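# Pin the connecting link upward, then cap with plate

## Task

Turn the connecting link so its pins stick upward through the chain's middle joint, then seat the cover plate so it fits over both of those pins.

## Robot and tools

Robot: two arms, left_arm and right_arm, each with a two-finger parallel gripper. Calibrated base places in the scene frame: left_arm at (-0.035, +0.316, +0.014) m, quat_wxyz (+1.000, 0, 0, -0.009); right_arm at (-0.033, -0.263, +0.023) m, quat_wxyz (+1.000, 0, 0, +0.029). The names do not match image sides.

Frame: every hand pose, velocity and target is in the scene frame. Its origin sits at table height halfway between the two nominal bases; +x points out over the table, +z up, and left_arm is on the +y side. Reported positions and orientations may be off by up to a few centimetres, more when the arm reaches far. Gripper axes: fingers extend along the gripper's +z, and they open and close along its y. end_effector_position is the point between the finger pads, roughly 1 cm short of the fingertips.

Row layout (used by execute_actions and move): 16 plain numbers, always for both arms even if one is idle. First left_arm: x, y, z (metres), qw, qx, qy, qz (unit quaternion, w first), opening; then the same eight for right_arm. x, y, z and the quaternion are an absolute target pose of that gripper in the scene frame, not an offset. Opening runs from -1 (closed) to +1 (fully open, 0.093 m).

execute_actions(actions, cameras): actions is a list of actions; each action is a list of up to 15 rows, each row held for one 1/30 s step, and a short action repeats its final row until 15 steps pass. A target more than 0.6 m from that gripper's current position along any of the gripper's own axes gets the action rejected for both arms; if the first action fails this against the latest reported state, or any action is malformed, nothing runs. An empty actions list just reports state and images. To hold an orientation, repeat the same quaternion in every row rather than copying the drifted reading. To park an arm that touches nothing, resend its last reported pose plus the wanted opening every call; commanding the measured pose also relieves a press.

move(target, speed, blend, opening_speed, blocking, cameras): drives each gripper in a straight line from its Hand target to the pose given. target is one 16-number row or a list of up to 15 rows, with no 0.6 m limit. speed is metres per second per arm path, 0.002 to 0.5 (default 0.25), rotation capped at twice that in rad/s; one value or one per target. blend (metres) rounds corners in a list; 0 stops at each point. opening_speed (per second on the -1..+1 scale, at least 0.2) makes finger changes gradual. Openings of the first row are sent at the start; openings of later rows are applied only after everything has come to rest at that row. blocking=false returns after about 0.5 s while motion continues; a new move takes over from where the old one is. Paths ignore obstacles and the other arm, lag and stray more when fast or when the arm is almost straight, and all end together; anything past 10 s is cut short. Avoid routing a gripper close over its own base, as that can flip the shoulder posture; go around. The result adds a move: line giving the outcome (done, off_target, moving, held, fault) and limits (paced means the sent pose was clipped, held means a check withheld steps). done means at rest within 10 mm and 2 degrees; neither done nor off_target tells you about contact.

wait(seconds 0 to 10, cameras): lets time pass with last commands held; a running move carries on. stop(cameras): brakes a running move, needing some braking room. zoom_image(camera, region): magnifies [x0, y0, x1, y1] pixels (at most 504 by 504) of the newest full image from cam_high, cam_low, cam_left_wrist or cam_right_wrist. read_manual(section) returns only licence texts. finished_scene(scene) ends the current scene for good; give its number, and only call it once the pins are up through the joint and the plate sits over both and stays there unheld.

Control behaviour: each step the commanded pose is clipped to 100 mm and 20 degrees from the measured pose, then solved by damped inverse kinematics, position taking priority. After an action the arm heads to its Hand target line, which may fall short, so send the remainder next. Friction and weight can leave the hand low, short or tilted; small moves can fail or go sideways. Check position and tilt after each move and correct.

Results: per arm end_effector_position, end_effector_quat_wxyz, Hand target, Tool commands, grip_measured, Joint positions (last entry is finger opening in metres, floored at zero), Joint velocities (may read within noise), Joint torques (offset, scaled, noisy; joints 1-3 wrap at ±28 N m), plus images from cam_high, cam_low, cam_left_wrist, cam_right_wrist (896x504 each). grip_measured is motor position on the opening scale: pads meet near -0.94 and each millimetre of object adds about 0.0208; it may read up to 0.02 high. It barely reveals contact, so confirm grasps with cameras. Keep sending the closing number to keep a hold; sending 0 is itself a command. Pads squeeze about 50-62 N each.

Hazards: do not let parts fall off the table, drop them, release them while moving, slam, hit hard or press hard; arm-to-arm impacts can end the scene. The clearance check does not stop gripper-to-gripper or camera housing contact. Brief outside tugs on held parts or nudges to loose ones can happen. Holding loads, staying stretched or pushing at unreachable poses heats motors: MOTOR HOT at 75 °C, a fold-and-idle fault at 90 °C, collapse at 100 °C.

Each tool is called as name([rows], argument=value, ...), one row to a line, values as JSON.

## Session

execute_actions(actions=[])

zoom_image(camera="cam_high", region=[250, 180, 650, 504])

Scene clock: 0.00 s.
left_arm: end_effector_position=(+0.3691, +0.3034, +0.1297) grip_measured=+1.000 end_effector_quat_wxyz=(+0.587, +0.018, +0.809, +0.031) | right_arm: end_effector_position=(+0.3559, -0.2937, +0.1183) grip_measured=+1.000 end_effector_quat_wxyz=(+0.588, +0.091, +0.803, -0.018)
Joint positions: left_arm=[-0.054 1.512 0.439 0.758 -0.097 0.043 0.093] | right_arm=[-0.091 1.559 0.353 0.892 0.106 0.117 0.093]
Joint velocities: within noise
Joint torques (N m): no reading
Motor temperatures (°C): left_arm=[27 40 38 26 29 28 28] | right_arm=[27 34 28 34 26 27 29]
Heat: left arm: 40 °C; right arm: 34 °C.
Hand target: left_arm +0.3717, +0.3032, +0.1368; +0.595, +0.017, +0.803, +0.030 | right_arm +0.3570, -0.2937, +0.1204; +0.590, +0.091, +0.802, -0.018
Tool commands: left_gripper/opening=+1.0 right_gripper/opening=+1.0
camera_calibration:
cam_left_wrist: T_world_to_cam=[[-0.00208364, -0.995915, -0.0902733, 0.31558], [-0.690729, 0.0667112, -0.72003, 0.368604], [0.72311, 0.0608541, -0.688047, -0.120624], [0, 0, 0, 1]] pos_world=[0.342488, 0.297041, 0.2109]
cam_right_wrist: T_world_to_cam=[[-0.161802, -0.985515, -0.0507939, -0.228113], [-0.702732, 0.151206, -0.695201, 0.41119], [0.692812, -0.0767906, -0.717018, -0.099574], [0, 0, 0, 1]] pos_world=[0.321033, -0.29463, 0.202877]

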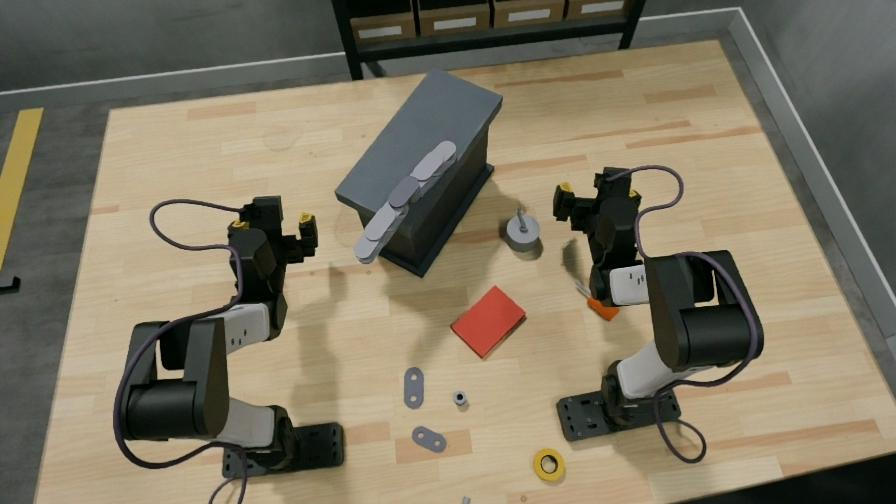

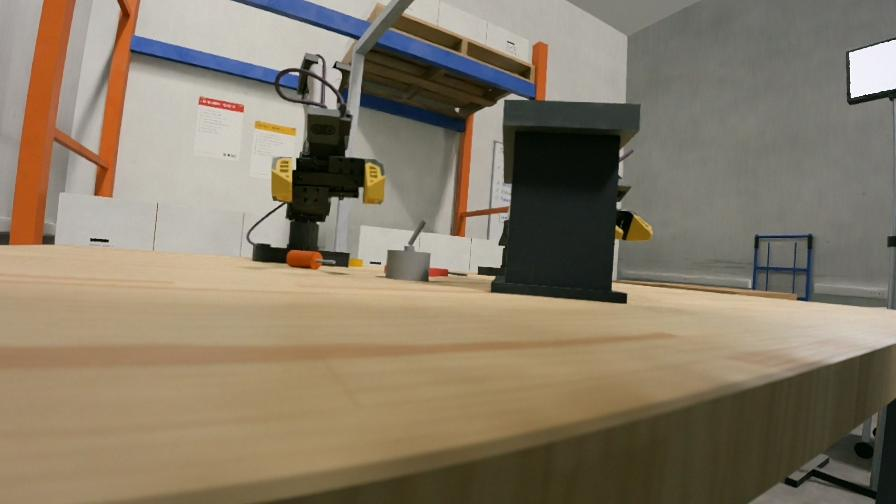

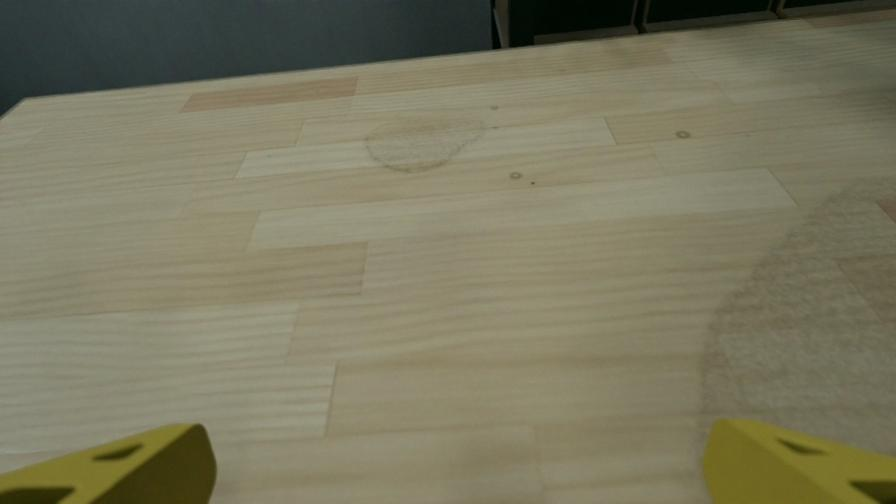

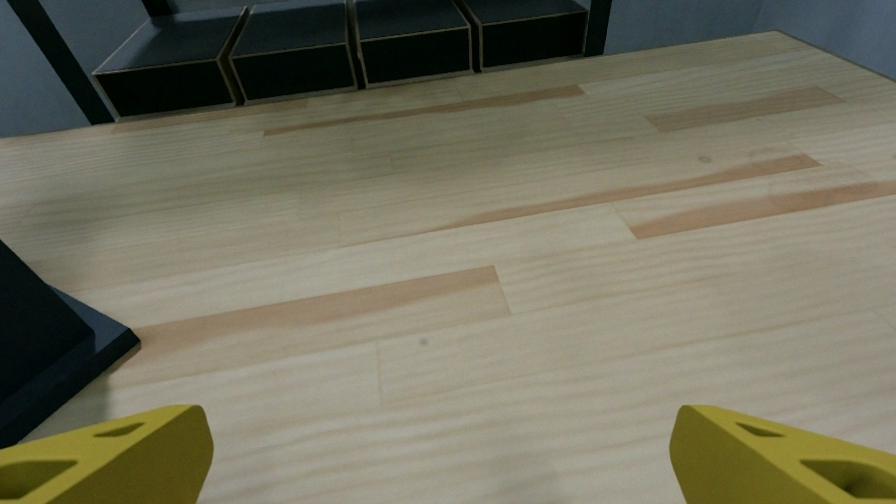

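Scaled by 1.260 from the camera's 896x504 image, which has a finer 1280x720 frame.

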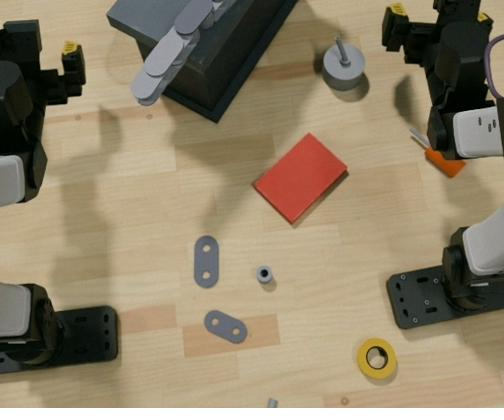

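zoom_image(camera="cam_high", region=[330, 130, 480, 270])

zoom_image(camera="cam_high", region=[380, 340, 580, 504])

zoom_image(camera="cam_low", region=[380, 60, 700, 300])

zoom_image(camera="cam_high", region=[480, 190, 560, 260])

Scaled by 3.360 from the camera's 896x504 image, which has a finer 1280x720 frame.

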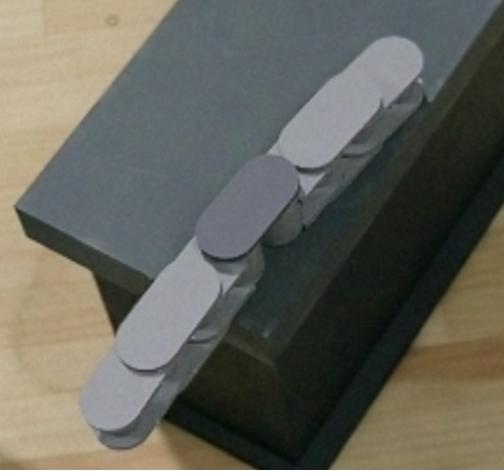

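Scaled by 2.520 from the camera's 896x504 image, which has a finer 1280x720 frame.

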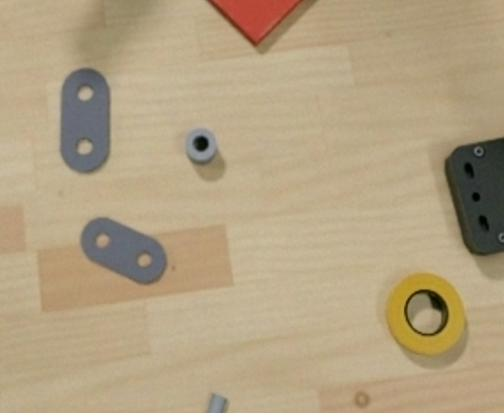

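Scaled by 1.575 from the camera's 896x504 image, which has a finer 1280x720 frame.

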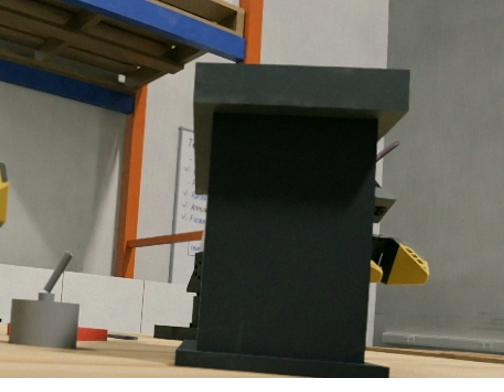

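Scaled by 6.300 from the camera's 896x504 image, which has a finer 1280x720 frame.

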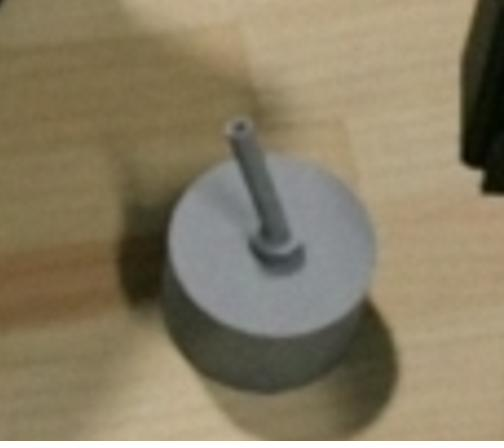

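move(target=[0.20,0.22,0.36,0.4226,0,0.9063,0,0.0,0.25,-0.25,0.34,0.5,0,0.866,0,0.0], speed=0.25)

Scene clock: 62.33 s.
left_arm: end_effector_position=(+0.2000, +0.2193, +0.3523) grip_measured=+0.002 end_effector_quat_wxyz=(+0.415, +0.006, +0.910, +0.002) | right_arm: end_effector_position=(+0.2509, -0.2523, +0.3349) grip_measured=+0.002 end_effector_quat_wxyz=(+0.499, +0.005, +0.867, -0.002)
Joint positions: left_arm=[-0.711 1.095 1.526 -1.292 -0.525 -0.518 0.045] | right_arm=[0.03 0.88 1.122 -0.771 0.084 0.052 0.045]
Joint velocities: within noise
Joint torques (N m): left_arm=[-0.99 -1.52 8.51 1.38 -0.27 -0.08] | right_arm=[0.49 -1.16 10.11 2.23 0.11 0.07]
Motor temperatures (°C): left_arm=[27 41 43 35 29 28 28] | right_arm=[27 36 33 43 26 27 29]
Heat: left arm: 43 °C; right arm: 43 °C.
Hand target: left_arm +0.1999, +0.2201, +0.3599; +0.423, +0.000, +0.906, +0.000 | right_arm +0.2499, -0.2500, +0.3400; +0.500, +0.000, +0.866, +0.000
Off the commanded pose: left_arm 0.008 m, 1 deg | right_arm 0.006 m, 1 deg.
move: done
camera_calibration:
cam_left_wrist: T_world_to_cam=[[-0.0258997, -0.999421, -0.022067, 0.233077], [-0.91796, 0.0325176, -0.395339, 0.356243], [0.395827, 0.0100175, -0.91827, 0.317706], [0, 0, 0, 1]] pos_world=[0.207296, 0.218175, 0.43772]
cam_right_wrist: T_world_to_cam=[[0.00175801, -0.999729, 0.0232171, -0.262674], [-0.849417, -0.0137451, -0.527544, 0.420732], [0.52772, -0.0187936, -0.84921, 0.231966], [0, 0, 0, 1]] pos_world=[0.235425, -0.252461, 0.425041]

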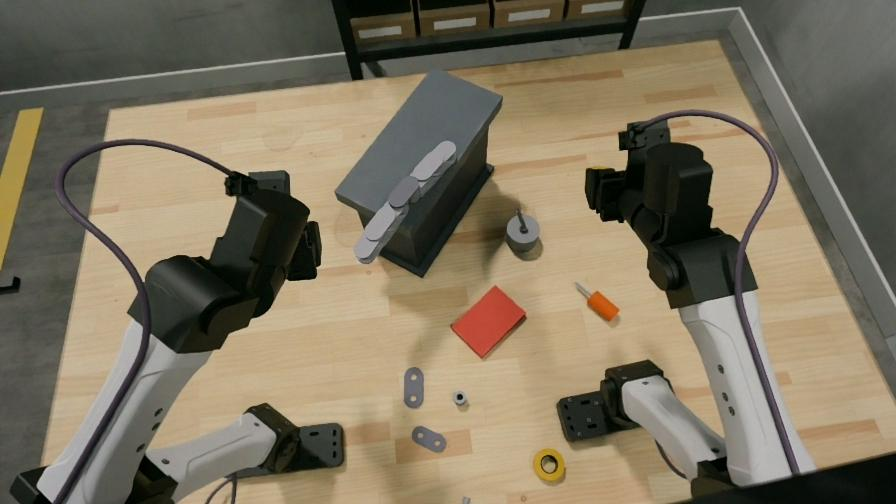

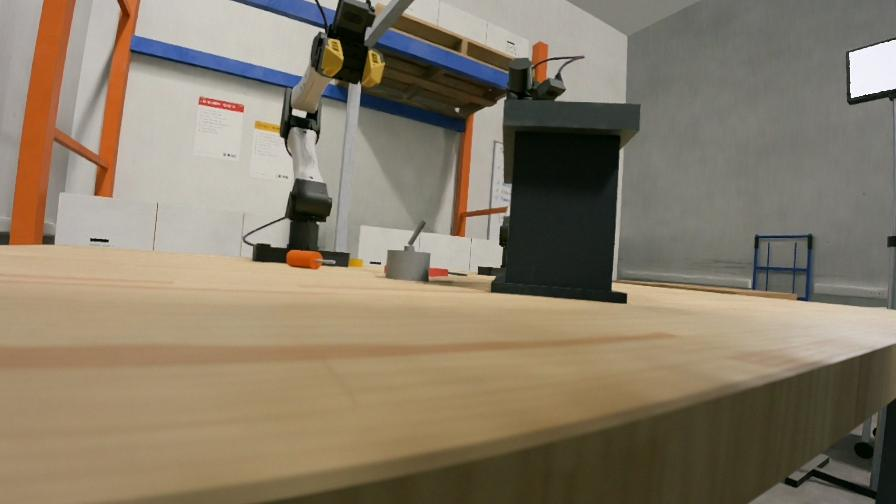

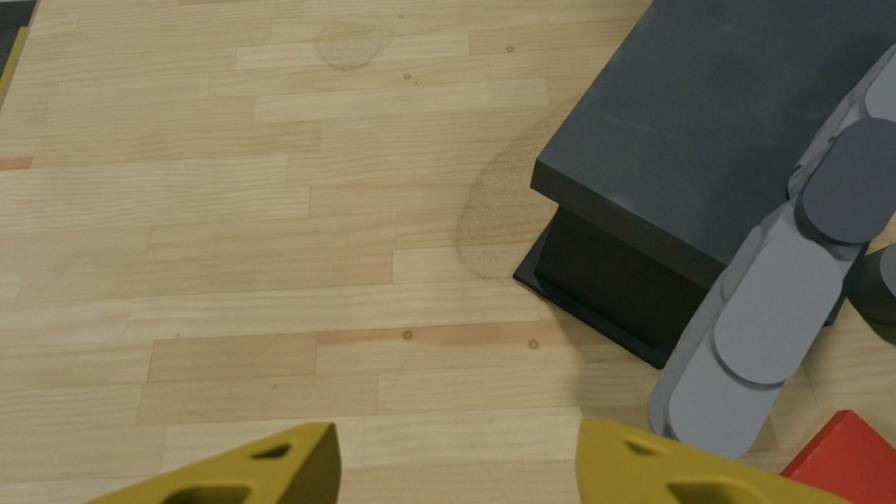

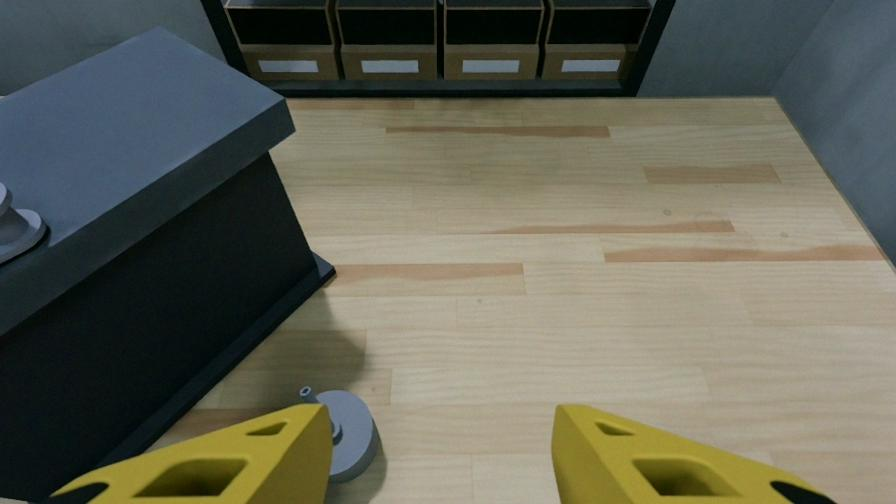

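move(target=[0.16,0.26,0.34,0.4226,0,0.9063,0,0.0,0.31,-0.02,0.40,0.2374,0.3852,0.8859,-0.1032,0.0], speed=0.2)

Scene clock: 249.77 s.
left_arm: end_effector_position=(+0.1610, +0.2587, +0.3430) grip_measured=+0.002 end_effector_quat_wxyz=(+0.427, -0.004, +0.904, -0.004) | right_arm: end_effector_position=(+0.3096, -0.0227, +0.3992) grip_measured=+0.002 end_effector_quat_wxyz=(+0.411, +0.290, +0.859, +0.098)
Joint positions: left_arm=[-0.693 0.884 1.397 -1.337 -0.525 -0.508 0.045] | right_arm=[0.808 1.968 2.573 -1.576 0.678 1.301 0.045]
Joint velocities: within noise
Joint torques (N m): left_arm=[0.34 -0.27 5.48 1.45 -0.08 0.08] | right_arm=[0.14 -8.08 7.97 1.46 0.46 0.17]
Motor temperatures (°C): left_arm=[27 35 47 35 30 28 27] | right_arm=[27 32 43 44 26 27 29]
Heat: left arm: 47 °C; right arm: 44 °C.
Hand target: left_arm +0.1600, +0.2600, +0.3400; +0.423, +0.000, +0.906, +0.000 | right_arm +0.3099, -0.0203, +0.3995; +0.411, +0.292, +0.858, +0.101
Off the commanded pose: left_arm 0.003 m, 1 deg | right_arm 0.003 m, 33 deg; orientation clipped.
joint sent to its limit (right arm) — joint 4 (wrist pitch), lower limit. The joint targets are off in orientation, not in position.
move: off_target (right_arm); limits=paced
camera_calibration:
cam_left_wrist: T_world_to_cam=[[-0.0128646, -0.999904, -0.00518119, 0.263516], [-0.906682, 0.0138498, -0.421588, 0.327491], [0.421619, -0.000725876, -0.906773, 0.318861], [0, 0, 0, 1]] pos_world=[0.165882, 0.259186, 0.428566]
cam_right_wrist: T_world_to_cam=[[-0.405346, -0.828576, -0.386207, 0.258544], [-0.803622, 0.524352, -0.281507, 0.407488], [0.435758, 0.196257, -0.878407, 0.304954], [0, 0, 0, 1]] pos_world=[0.29938, -0.0592928, 0.482436]

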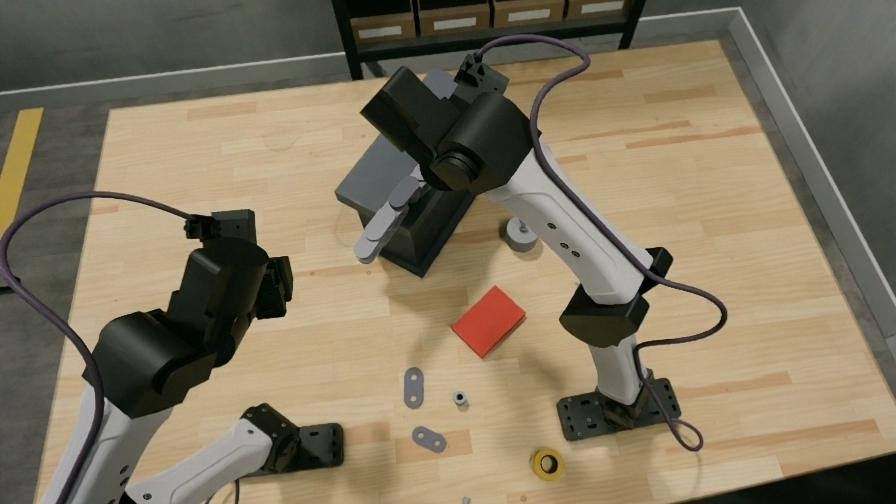

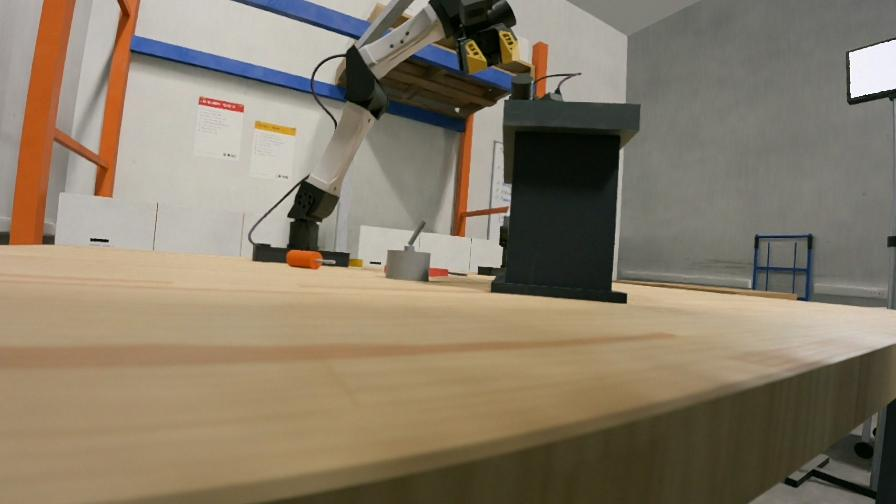

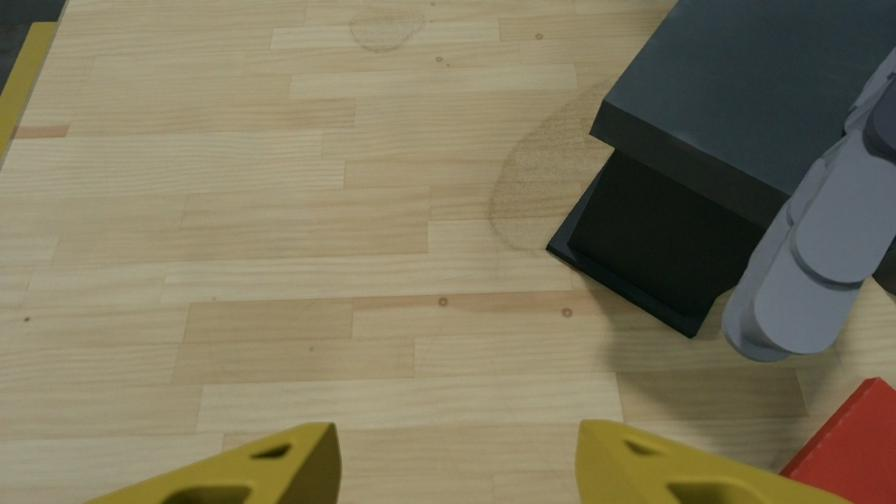

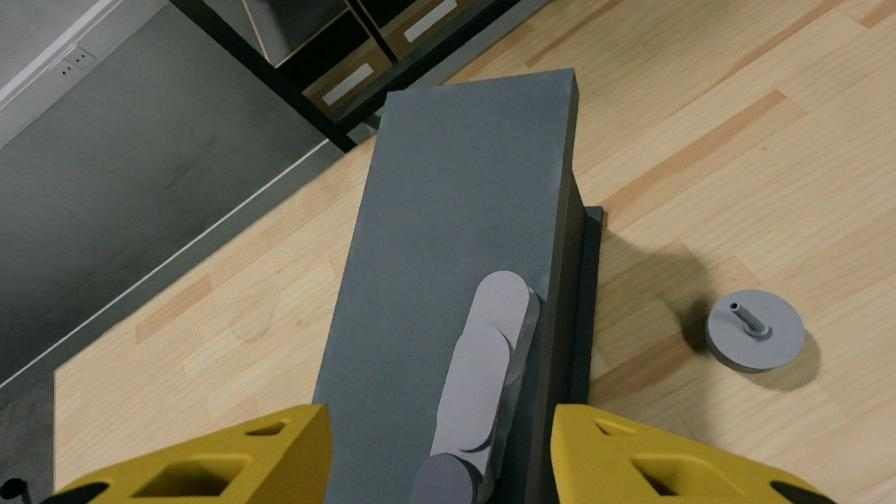

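move(target=[0.16,0.26,0.34,0.4226,0,0.9063,0,0.0,0.31,-0.02,0.34,0.2374,0.3852,0.8859,-0.1032,0.0], speed=0.15, cameras=["cam_right_wrist","cam_high","cam_low"])

Scene clock: 271.33 s.
left_arm: end_effector_position=(+0.1609, +0.2587, +0.3429) grip_measured=+0.002 end_effector_quat_wxyz=(+0.427, -0.003, +0.904, -0.003) | right_arm: end_effector_position=(+0.3081, -0.0204, +0.3503) grip_measured=+0.002 end_effector_quat_wxyz=(+0.359, +0.323, +0.873, +0.065)
Joint positions: left_arm=[-0.693 0.884 1.397 -1.337 -0.525 -0.508 0.045] | right_arm=[0.796 1.968 2.419 -1.576 0.622 1.418 0.045]
Joint velocities: within noise
Joint torques (N m): left_arm=[0.28 -0.25 5.45 1.43 -0.09 0.08] | right_arm=[-0.81 -8.24 5.07 1.21 0.36 0.14]
Motor temperatures (°C): left_arm=[27 35 45 36 30 28 27] | right_arm=[27 34 40 42 26 27 29]
Heat: left arm: 45 °C; right arm: 42 °C.
Hand target: left_arm +0.1600, +0.2600, +0.3401; +0.423, +0.000, +0.906, +0.000 | right_arm +0.3099, -0.0204, +0.3396; +0.349, +0.325, +0.877, +0.054
Off the commanded pose: left_arm 0.003 m, 1 deg | right_arm 0.011 m, 25 deg; orientation clipped.
joint sent to its limit (right arm) — joint 4 (wrist pitch), lower limit. The joint targets are off in orientation, not in position.
move: off_target (right_arm); limits=paced
camera_calibration:
cam_right_wrist: T_world_to_cam=[[-0.503259, -0.799525, -0.327856, 0.251393], [-0.797112, 0.576021, -0.181144, 0.355207], [0.333681, 0.170175, -0.927199, 0.310242], [0, 0, 0, 1]] pos_world=[0.306134, -0.0564066, 0.434421]
Images, in order (width x height): cam_high 896x504, cam_low 896x504, cam_right_wrist 896x504.

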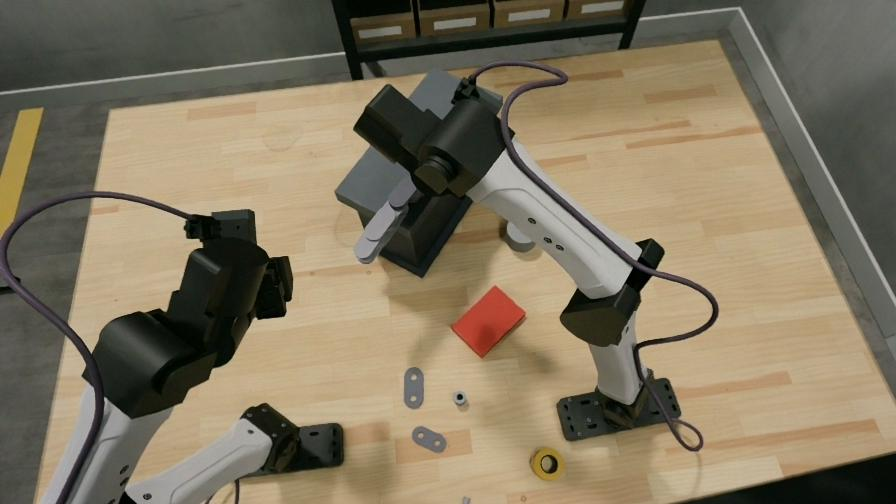

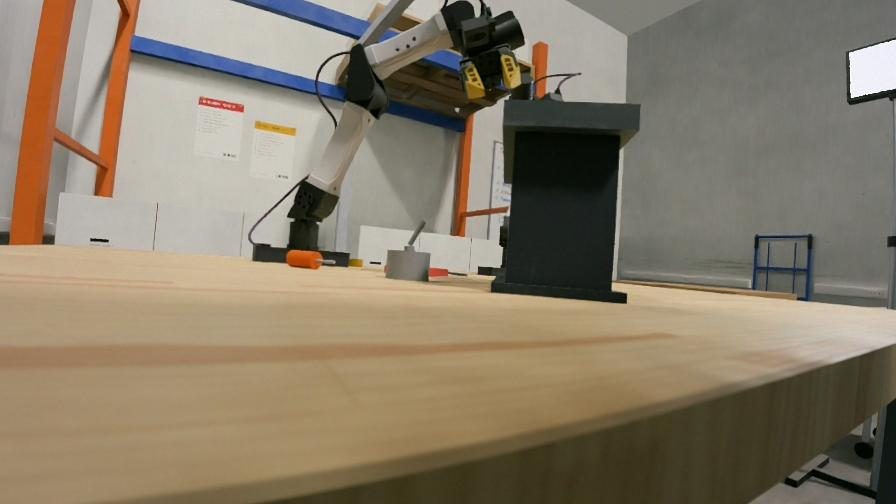

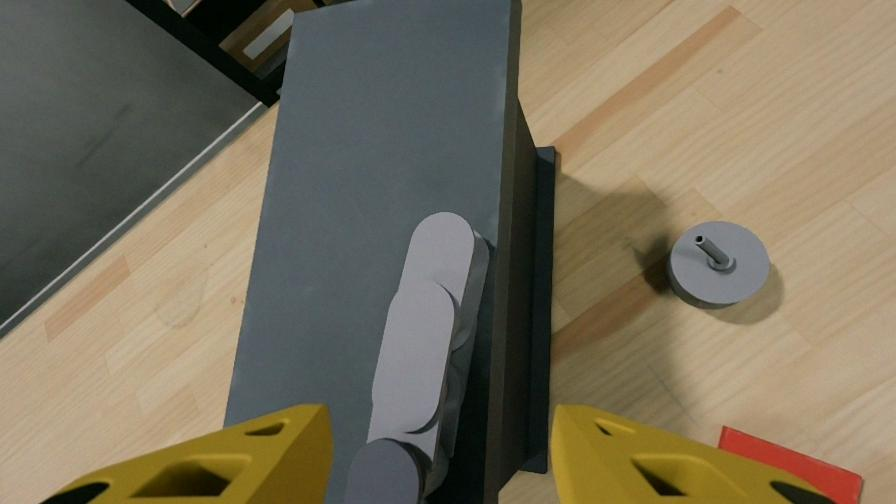

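execute_actions(actions=[])

Scene clock: 318.00 s.
left_arm: end_effector_position=(+0.1609, +0.2587, +0.3429) grip_measured=+0.002 end_effector_quat_wxyz=(+0.427, -0.003, +0.904, -0.003) | right_arm: end_effector_position=(+0.3080, -0.0203, +0.3503) grip_measured=+0.002 end_effector_quat_wxyz=(+0.359, +0.323, +0.873, +0.066)
Joint positions: left_arm=[-0.693 0.884 1.397 -1.337 -0.525 -0.508 0.045] | right_arm=[0.796 1.968 2.419 -1.576 0.621 1.418 0.045]
Joint velocities: within noise
Joint torques (N m): left_arm=[0.32 -0.29 5.45 1.43 -0.08 0.1] | right_arm=[-1.02 -8.4 5.07 1.21 0.3 0.15]
Motor temperatures (°C): left_arm=[27 34 43 36 29 28 27] | right_arm=[27 37 37 40 26 27 29]
Heat: left arm: 43 °C; right arm: 40 °C.
Hand target: left_arm +0.1600, +0.2600, +0.3401; +0.423, +0.000, +0.906, +0.000 | right_arm +0.3099, -0.0204, +0.3397; +0.349, +0.325, +0.877, +0.054
Tool commands: left_gripper/opening=+0.0 right_gripper/opening=+0.0
Off the commanded pose: left_arm 0.003 m, 1 deg | right_arm 0.010 m, 25 deg; orientation clipped.
camera_calibration:
cam_left_wrist: T_world_to_cam=[[-0.0133505, -0.999893, -0.00601572, 0.263917], [-0.906796, 0.0146422, -0.421316, 0.327144], [0.421359, -0.000169744, -0.906894, 0.318768], [0, 0, 0, 1]] pos_world=[0.16586, 0.259152, 0.428508]
cam_right_wrist: T_world_to_cam=[[-0.503376, -0.799318, -0.328182, 0.251571], [-0.797226, 0.576109, -0.180359, 0.354857], [0.333233, 0.170847, -0.927236, 0.310348], [0, 0, 0, 1]] pos_world=[0.306118, -0.0563732, 0.434329]

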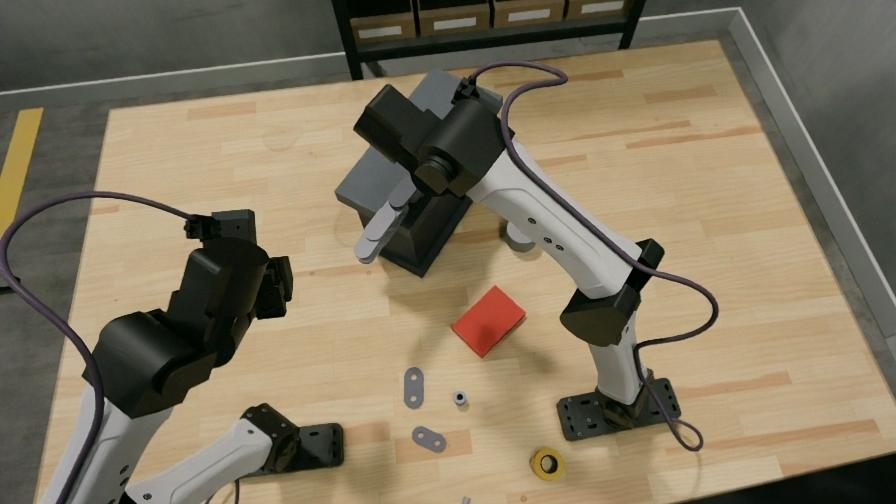

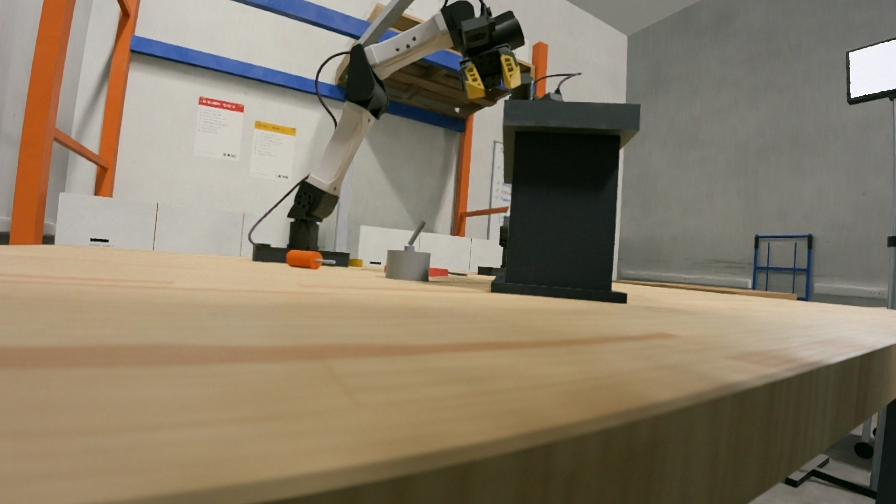

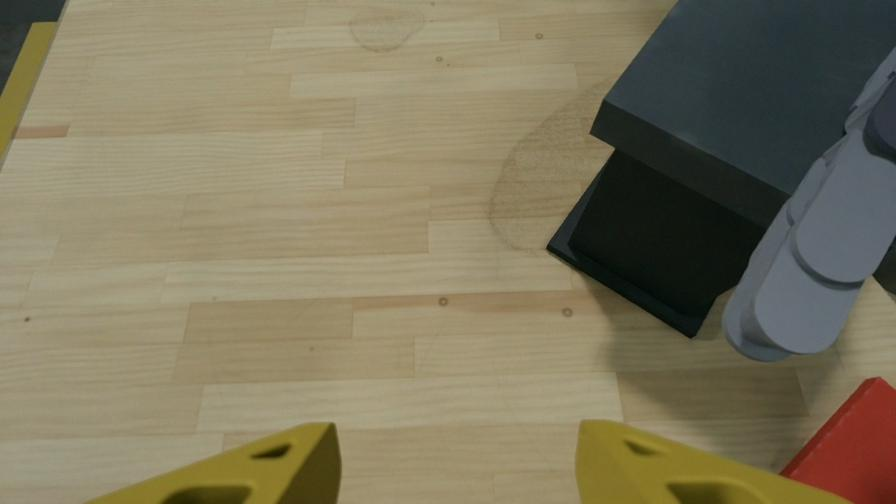

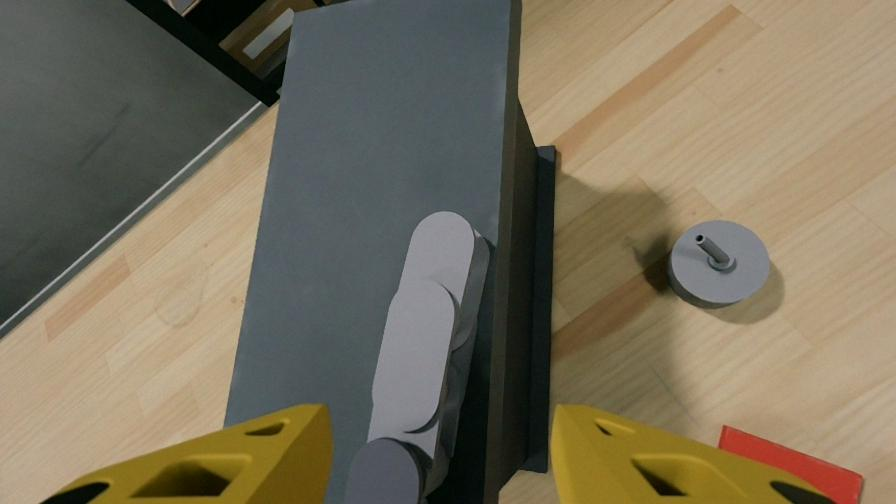

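zoom_image(camera="cam_right_wrist", region=[320, 180, 570, 504])

Scaled by 1.556 from the camera's 896x504 image, which has a finer 1280x720 frame.

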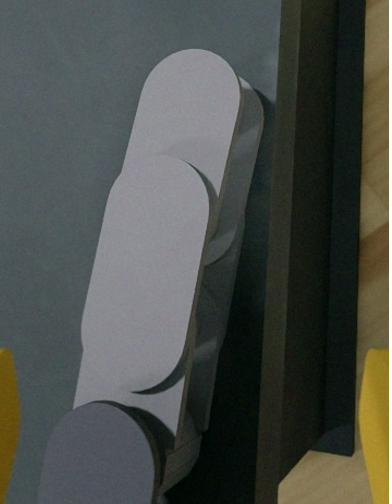

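move(target=[0.16,0.26,0.3401,0.4226,0,0.9063,0,0,0.345,-0.005,0.31,0.1214,0.3634,0.9224,-0.0478,0.1], speed=0.12, cameras=["cam_right_wrist","cam_low","cam_high"])

Scene clock: 514.47 s.
left_arm: end_effector_position=(+0.1609, +0.2587, +0.3429) grip_measured=+0.002 end_effector_quat_wxyz=(+0.427, -0.003, +0.904, -0.003) | right_arm: end_effector_position=(+0.3421, -0.0061, +0.3109) grip_measured=+0.098 end_effector_quat_wxyz=(+0.243, +0.330, +0.906, +0.107)
Joint positions: left_arm=[-0.693 0.884 1.397 -1.337 -0.525 -0.508 0.045] | right_arm=[0.657 2.116 2.565 -1.576 0.315 1.343 0.05]
Joint velocities: within noise
Joint torques (N m): left_arm=[0.29 -0.25 5.53 1.42 -0.09 0.07] | right_arm=[-0.84 -9.51 8.7 1.18 0.19 0.03]
Motor temperatures (°C): left_arm=[27 32 41 36 29 28 26] | right_arm=[27 40 36 36 26 27 29]
Heat: left arm: 41 °C; right arm: 40 °C.
Hand target: left_arm +0.1600, +0.2600, +0.3402; +0.423, +0.000, +0.906, +0.000 | right_arm +0.3448, -0.0053, +0.3094; +0.239, +0.330, +0.907, +0.109
Off the commanded pose: left_arm 0.003 m, 1 deg | right_arm 0.003 m, 23 deg; orientation clipped.
joint sent to its limit (right arm) — joint 4 (wrist pitch), lower limit. The joint targets are off in orientation, not in position.
move: off_target (right_arm); limits=paced
camera_calibration:
cam_right_wrist: T_world_to_cam=[[-0.528223, -0.777144, -0.342093, 0.280093], [-0.838817, 0.540127, 0.0681855, 0.303469], [0.131784, 0.32297, -0.937189, 0.332971], [0, 0, 0, 1]] pos_world=[0.358626, -0.0537789, 0.387183]
Images, in order (width x height): cam_high 896x504, cam_low 896x504, cam_right_wrist 896x504.

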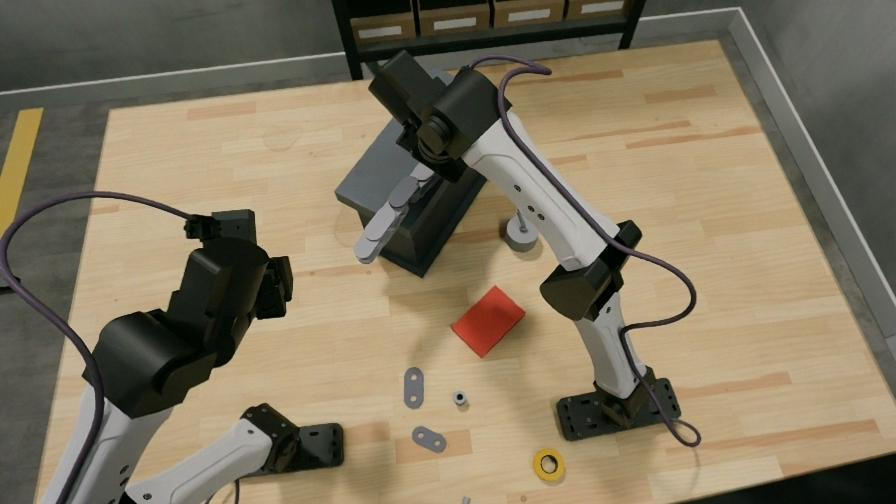

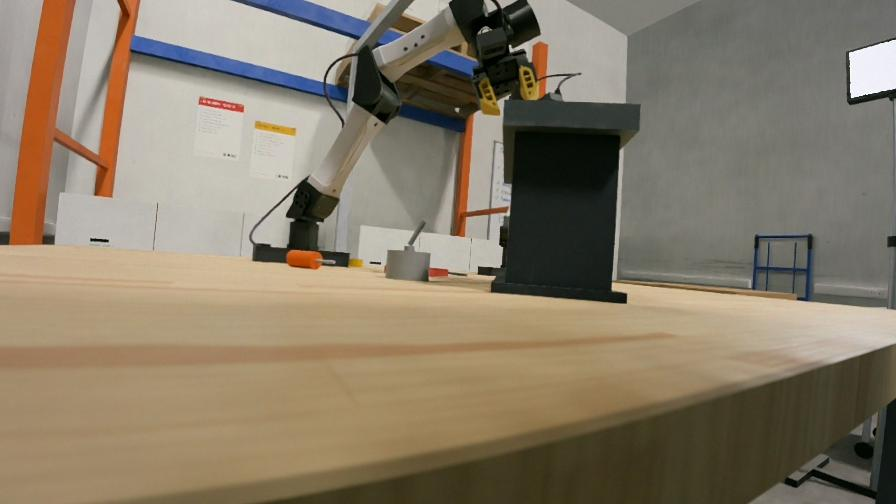

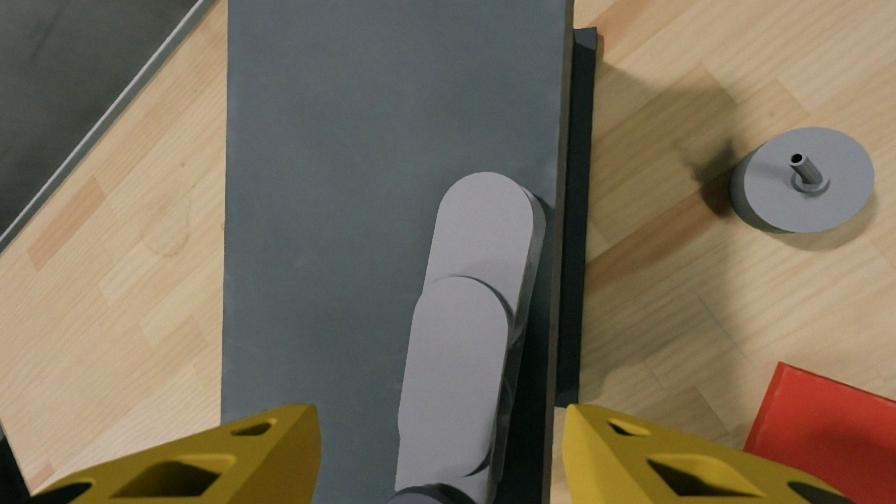

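move([
  [0.16,0.26,0.3401,0.4226,0,0.9063,0,0,0.30,-0.09,0.34,0.4,0.1,0.9,0.1,0.0],
  [0.16,0.26,0.3401,0.4226,0,0.9063,0,0,0.25,-0.18,0.25,0.5909,-0.3574,0.6448,0.3275,0.0],
], speed=0.2, blend=0.03, cameras=["cam_right_wrist","cam_high"])

wait(seconds=0, cameras=["cam_left_wrist"])

Scene clock: 553.10 s.
left_arm: end_effector_position=(+0.1609, +0.2588, +0.3429) grip_measured=+0.002 end_effector_quat_wxyz=(+0.427, -0.003, +0.904, -0.003) | right_arm: end_effector_position=(+0.2513, -0.1790, +0.2561) grip_measured=+0.002 end_effector_quat_wxyz=(+0.594, -0.359, +0.643, +0.323)
Joint positions: left_arm=[-0.693 0.884 1.397 -1.337 -0.525 -0.508 0.045] | right_arm=[-0.346 1.064 0.525 0.232 -1.283 -0.306 0.045]
Joint velocities: within noise
Joint torques (N m): left_arm=[0.28 -0.29 5.49 1.43 -0.08 0.09] | right_arm=[-0.85 -2.48 6.67 1.93 -0.2 0.08]
Motor temperatures (°C): left_arm=[27 31 41 37 29 28 26] | right_arm=[27 44 39 37 26 27 29]
Heat: left arm: 41 °C; right arm: 44 °C.
Hand target: left_arm +0.1599, +0.2600, +0.3401; +0.423, +0.000, +0.906, +0.000 | right_arm +0.2500, -0.1800, +0.2500; +0.591, -0.357, +0.645, +0.328
Off the commanded pose: left_arm 0.003 m, 1 deg | right_arm 0.006 m, 1 deg.
move: done
camera_calibration:
cam_right_wrist: T_world_to_cam=[[0.845684, -0.53222, 0.0395083, -0.320166], [-0.261174, -0.477282, -0.839041, 0.229498], [0.465411, 0.699245, -0.542632, 0.231983], [0, 0, 0, 1]] pos_world=[0.22273, -0.223077, 0.331089]
Images, in order (width x height): cam_high 896x504, cam_right_wrist 896x504.

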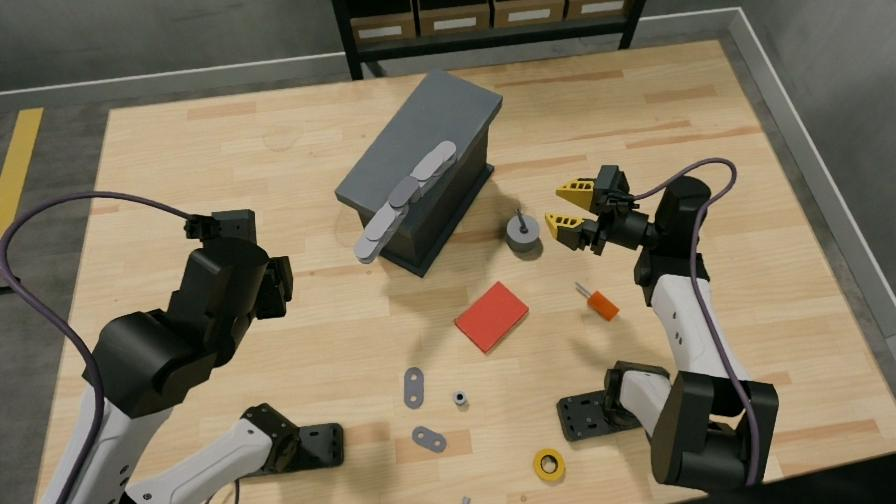

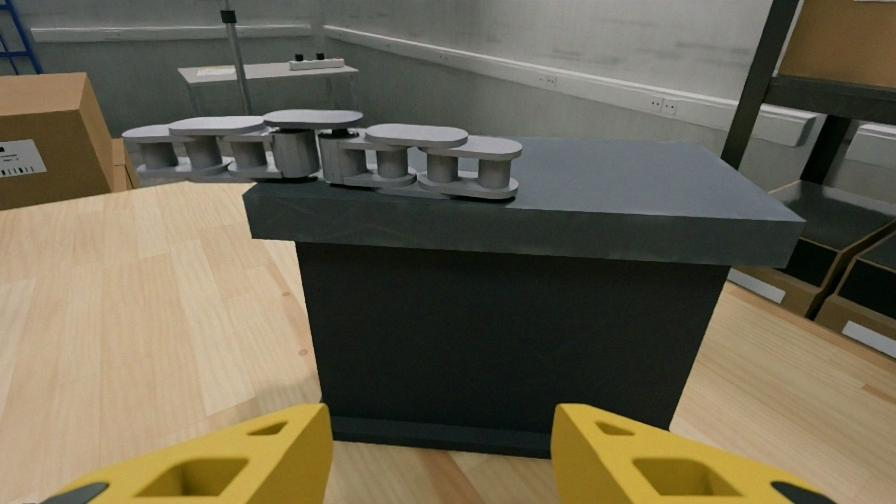

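Scene clock: 553.10 s.
left_arm: end_effector_position=(+0.1609, +0.2588, +0.3429) grip_measured=+0.002 end_effector_quat_wxyz=(+0.427, -0.003, +0.904, -0.003) | right_arm: end_effector_position=(+0.2513, -0.1790, +0.2561) grip_measured=+0.002 end_effector_quat_wxyz=(+0.594, -0.359, +0.643, +0.323)
Joint positions: left_arm=[-0.693 0.884 1.397 -1.337 -0.525 -0.508 0.045] | right_arm=[-0.346 1.064 0.525 0.232 -1.283 -0.306 0.045]
Joint velocities: within noise
Joint torques (N m): left_arm=[0.28 -0.29 5.49 1.43 -0.08 0.09] | right_arm=[-0.85 -2.48 6.67 1.93 -0.2 0.08]
Motor temperatures (°C): left_arm=[27 31 41 37 29 28 26] | right_arm=[27 44 39 37 26 27 29]
Heat: left arm: 41 °C; right arm: 44 °C.
Hand target: left_arm +0.1599, +0.2600, +0.3401; +0.423, +0.000, +0.906, +0.000 | right_arm +0.2500, -0.1800, +0.2500; +0.591, -0.357, +0.645, +0.328
Tool commands: left_gripper/opening=+0.0 right_gripper/opening=+0.0
Off the commanded pose: left_arm 0.003 m, 1 deg | right_arm 0.006 m, 1 deg.
camera_calibration:
cam_left_wrist: T_world_to_cam=[[-0.0133523, -0.999891, -0.00626067, 0.26404], [-0.906917, 0.0147471, -0.42105, 0.326979], [0.421097, 0.0000559437, -0.907016, 0.318762], [0, 0, 0, 1]] pos_world=[0.165838, 0.259171, 0.428449]
Images, in order (width x height): cam_left_wrist 896x504.

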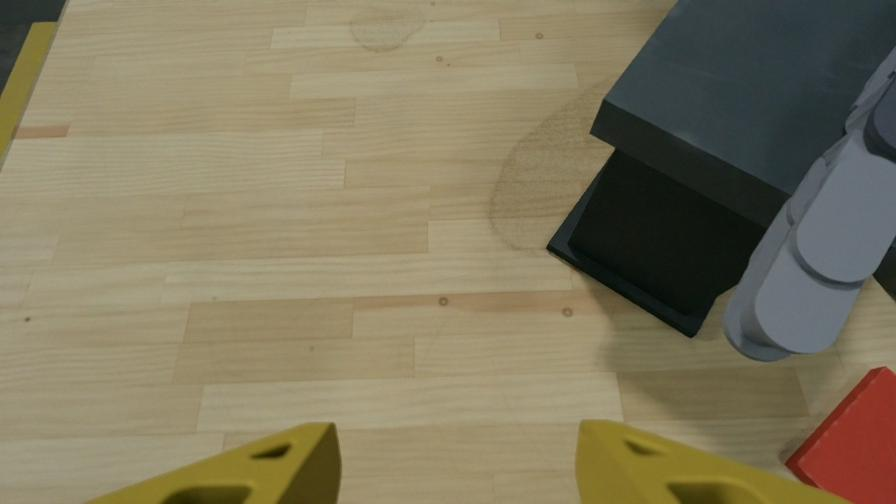

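Very informative side view.

zoom_image(camera="cam_right_wrist", region=[100, 70, 560, 270])

This scene's latest camera images include none from cam_right_wrist. They are from: cam_left_wrist. cam_right_wrist's image comes with the result of a call that names it in "cameras".

wait(seconds=0, cameras=["cam_right_wrist"])

zoom_image(camera="cam_right_wrist", region=[100, 70, 560, 270])

Scene clock: 562.07 s.
left_arm: end_effector_position=(+0.1609, +0.2588, +0.3429) grip_measured=+0.002 end_effector_quat_wxyz=(+0.427, -0.003, +0.904, -0.003) | right_arm: end_effector_position=(+0.2512, -0.1790, +0.2563) grip_measured=+0.002 end_effector_quat_wxyz=(+0.594, -0.360, +0.643, +0.323)
Joint positions: left_arm=[-0.693 0.884 1.397 -1.337 -0.525 -0.508 0.045] | right_arm=[-0.346 1.064 0.525 0.233 -1.284 -0.306 0.045]
Joint velocities: within noise
Joint torques (N m): left_arm=[0.25 -0.24 5.52 1.43 -0.09 0.09] | right_arm=[-0.79 -2.36 6.74 1.97 -0.22 0.03]
Motor temperatures (°C): left_arm=[27 31 41 37 29 28 26] | right_arm=[27 41 38 37 26 27 29]
Heat: left arm: 41 °C; right arm: 41 °C.
Hand target: left_arm +0.1599, +0.2600, +0.3401; +0.423, +0.000, +0.906, +0.000 | right_arm +0.2500, -0.1800, +0.2501; +0.591, -0.357, +0.645, +0.327
Tool commands: left_gripper/opening=+0.0 right_gripper/opening=+0.0
Off the commanded pose: left_arm 0.003 m, 1 deg | right_arm 0.006 m, 1 deg.
camera_calibration:
cam_right_wrist: T_world_to_cam=[[0.846028, -0.531565, 0.0409269, -0.320423], [-0.259565, -0.477738, -0.839281, 0.229227], [0.465685, 0.699432, -0.542156, 0.231908], [0, 0, 0, 1]] pos_world=[0.222591, -0.223019, 0.33123]
Images, in order (width x height): cam_right_wrist 896x504.

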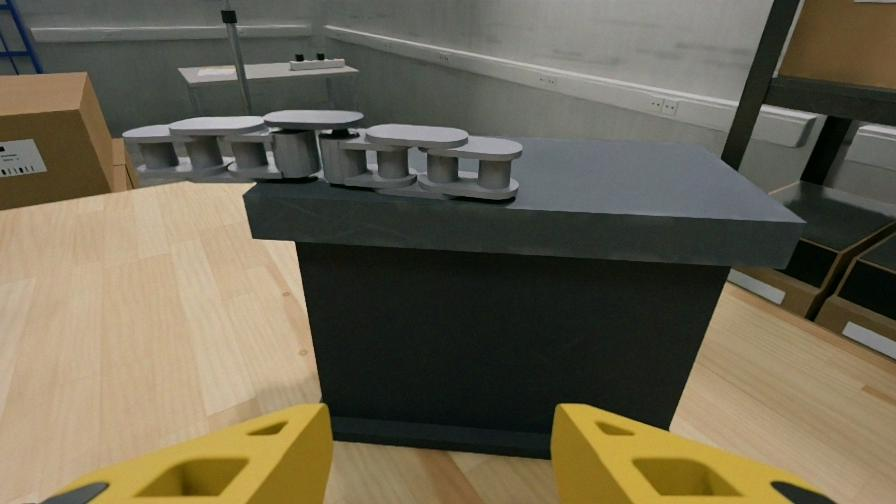

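Scaled by 1.096 from the camera's 896x504 image, which has a finer 1280x720 frame.

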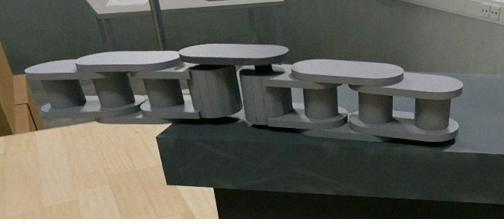

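zoom_image(camera="cam_right_wrist", region=[220, 90, 400, 210])

Scaled by 2.800 from the camera's 896x504 image, which has a finer 1280x720 frame.

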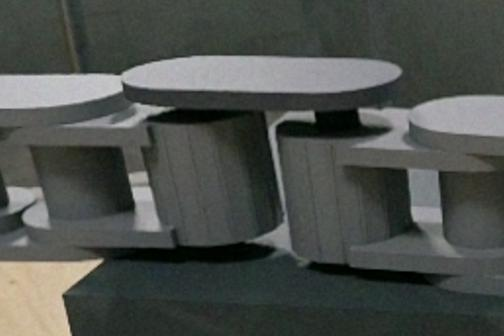

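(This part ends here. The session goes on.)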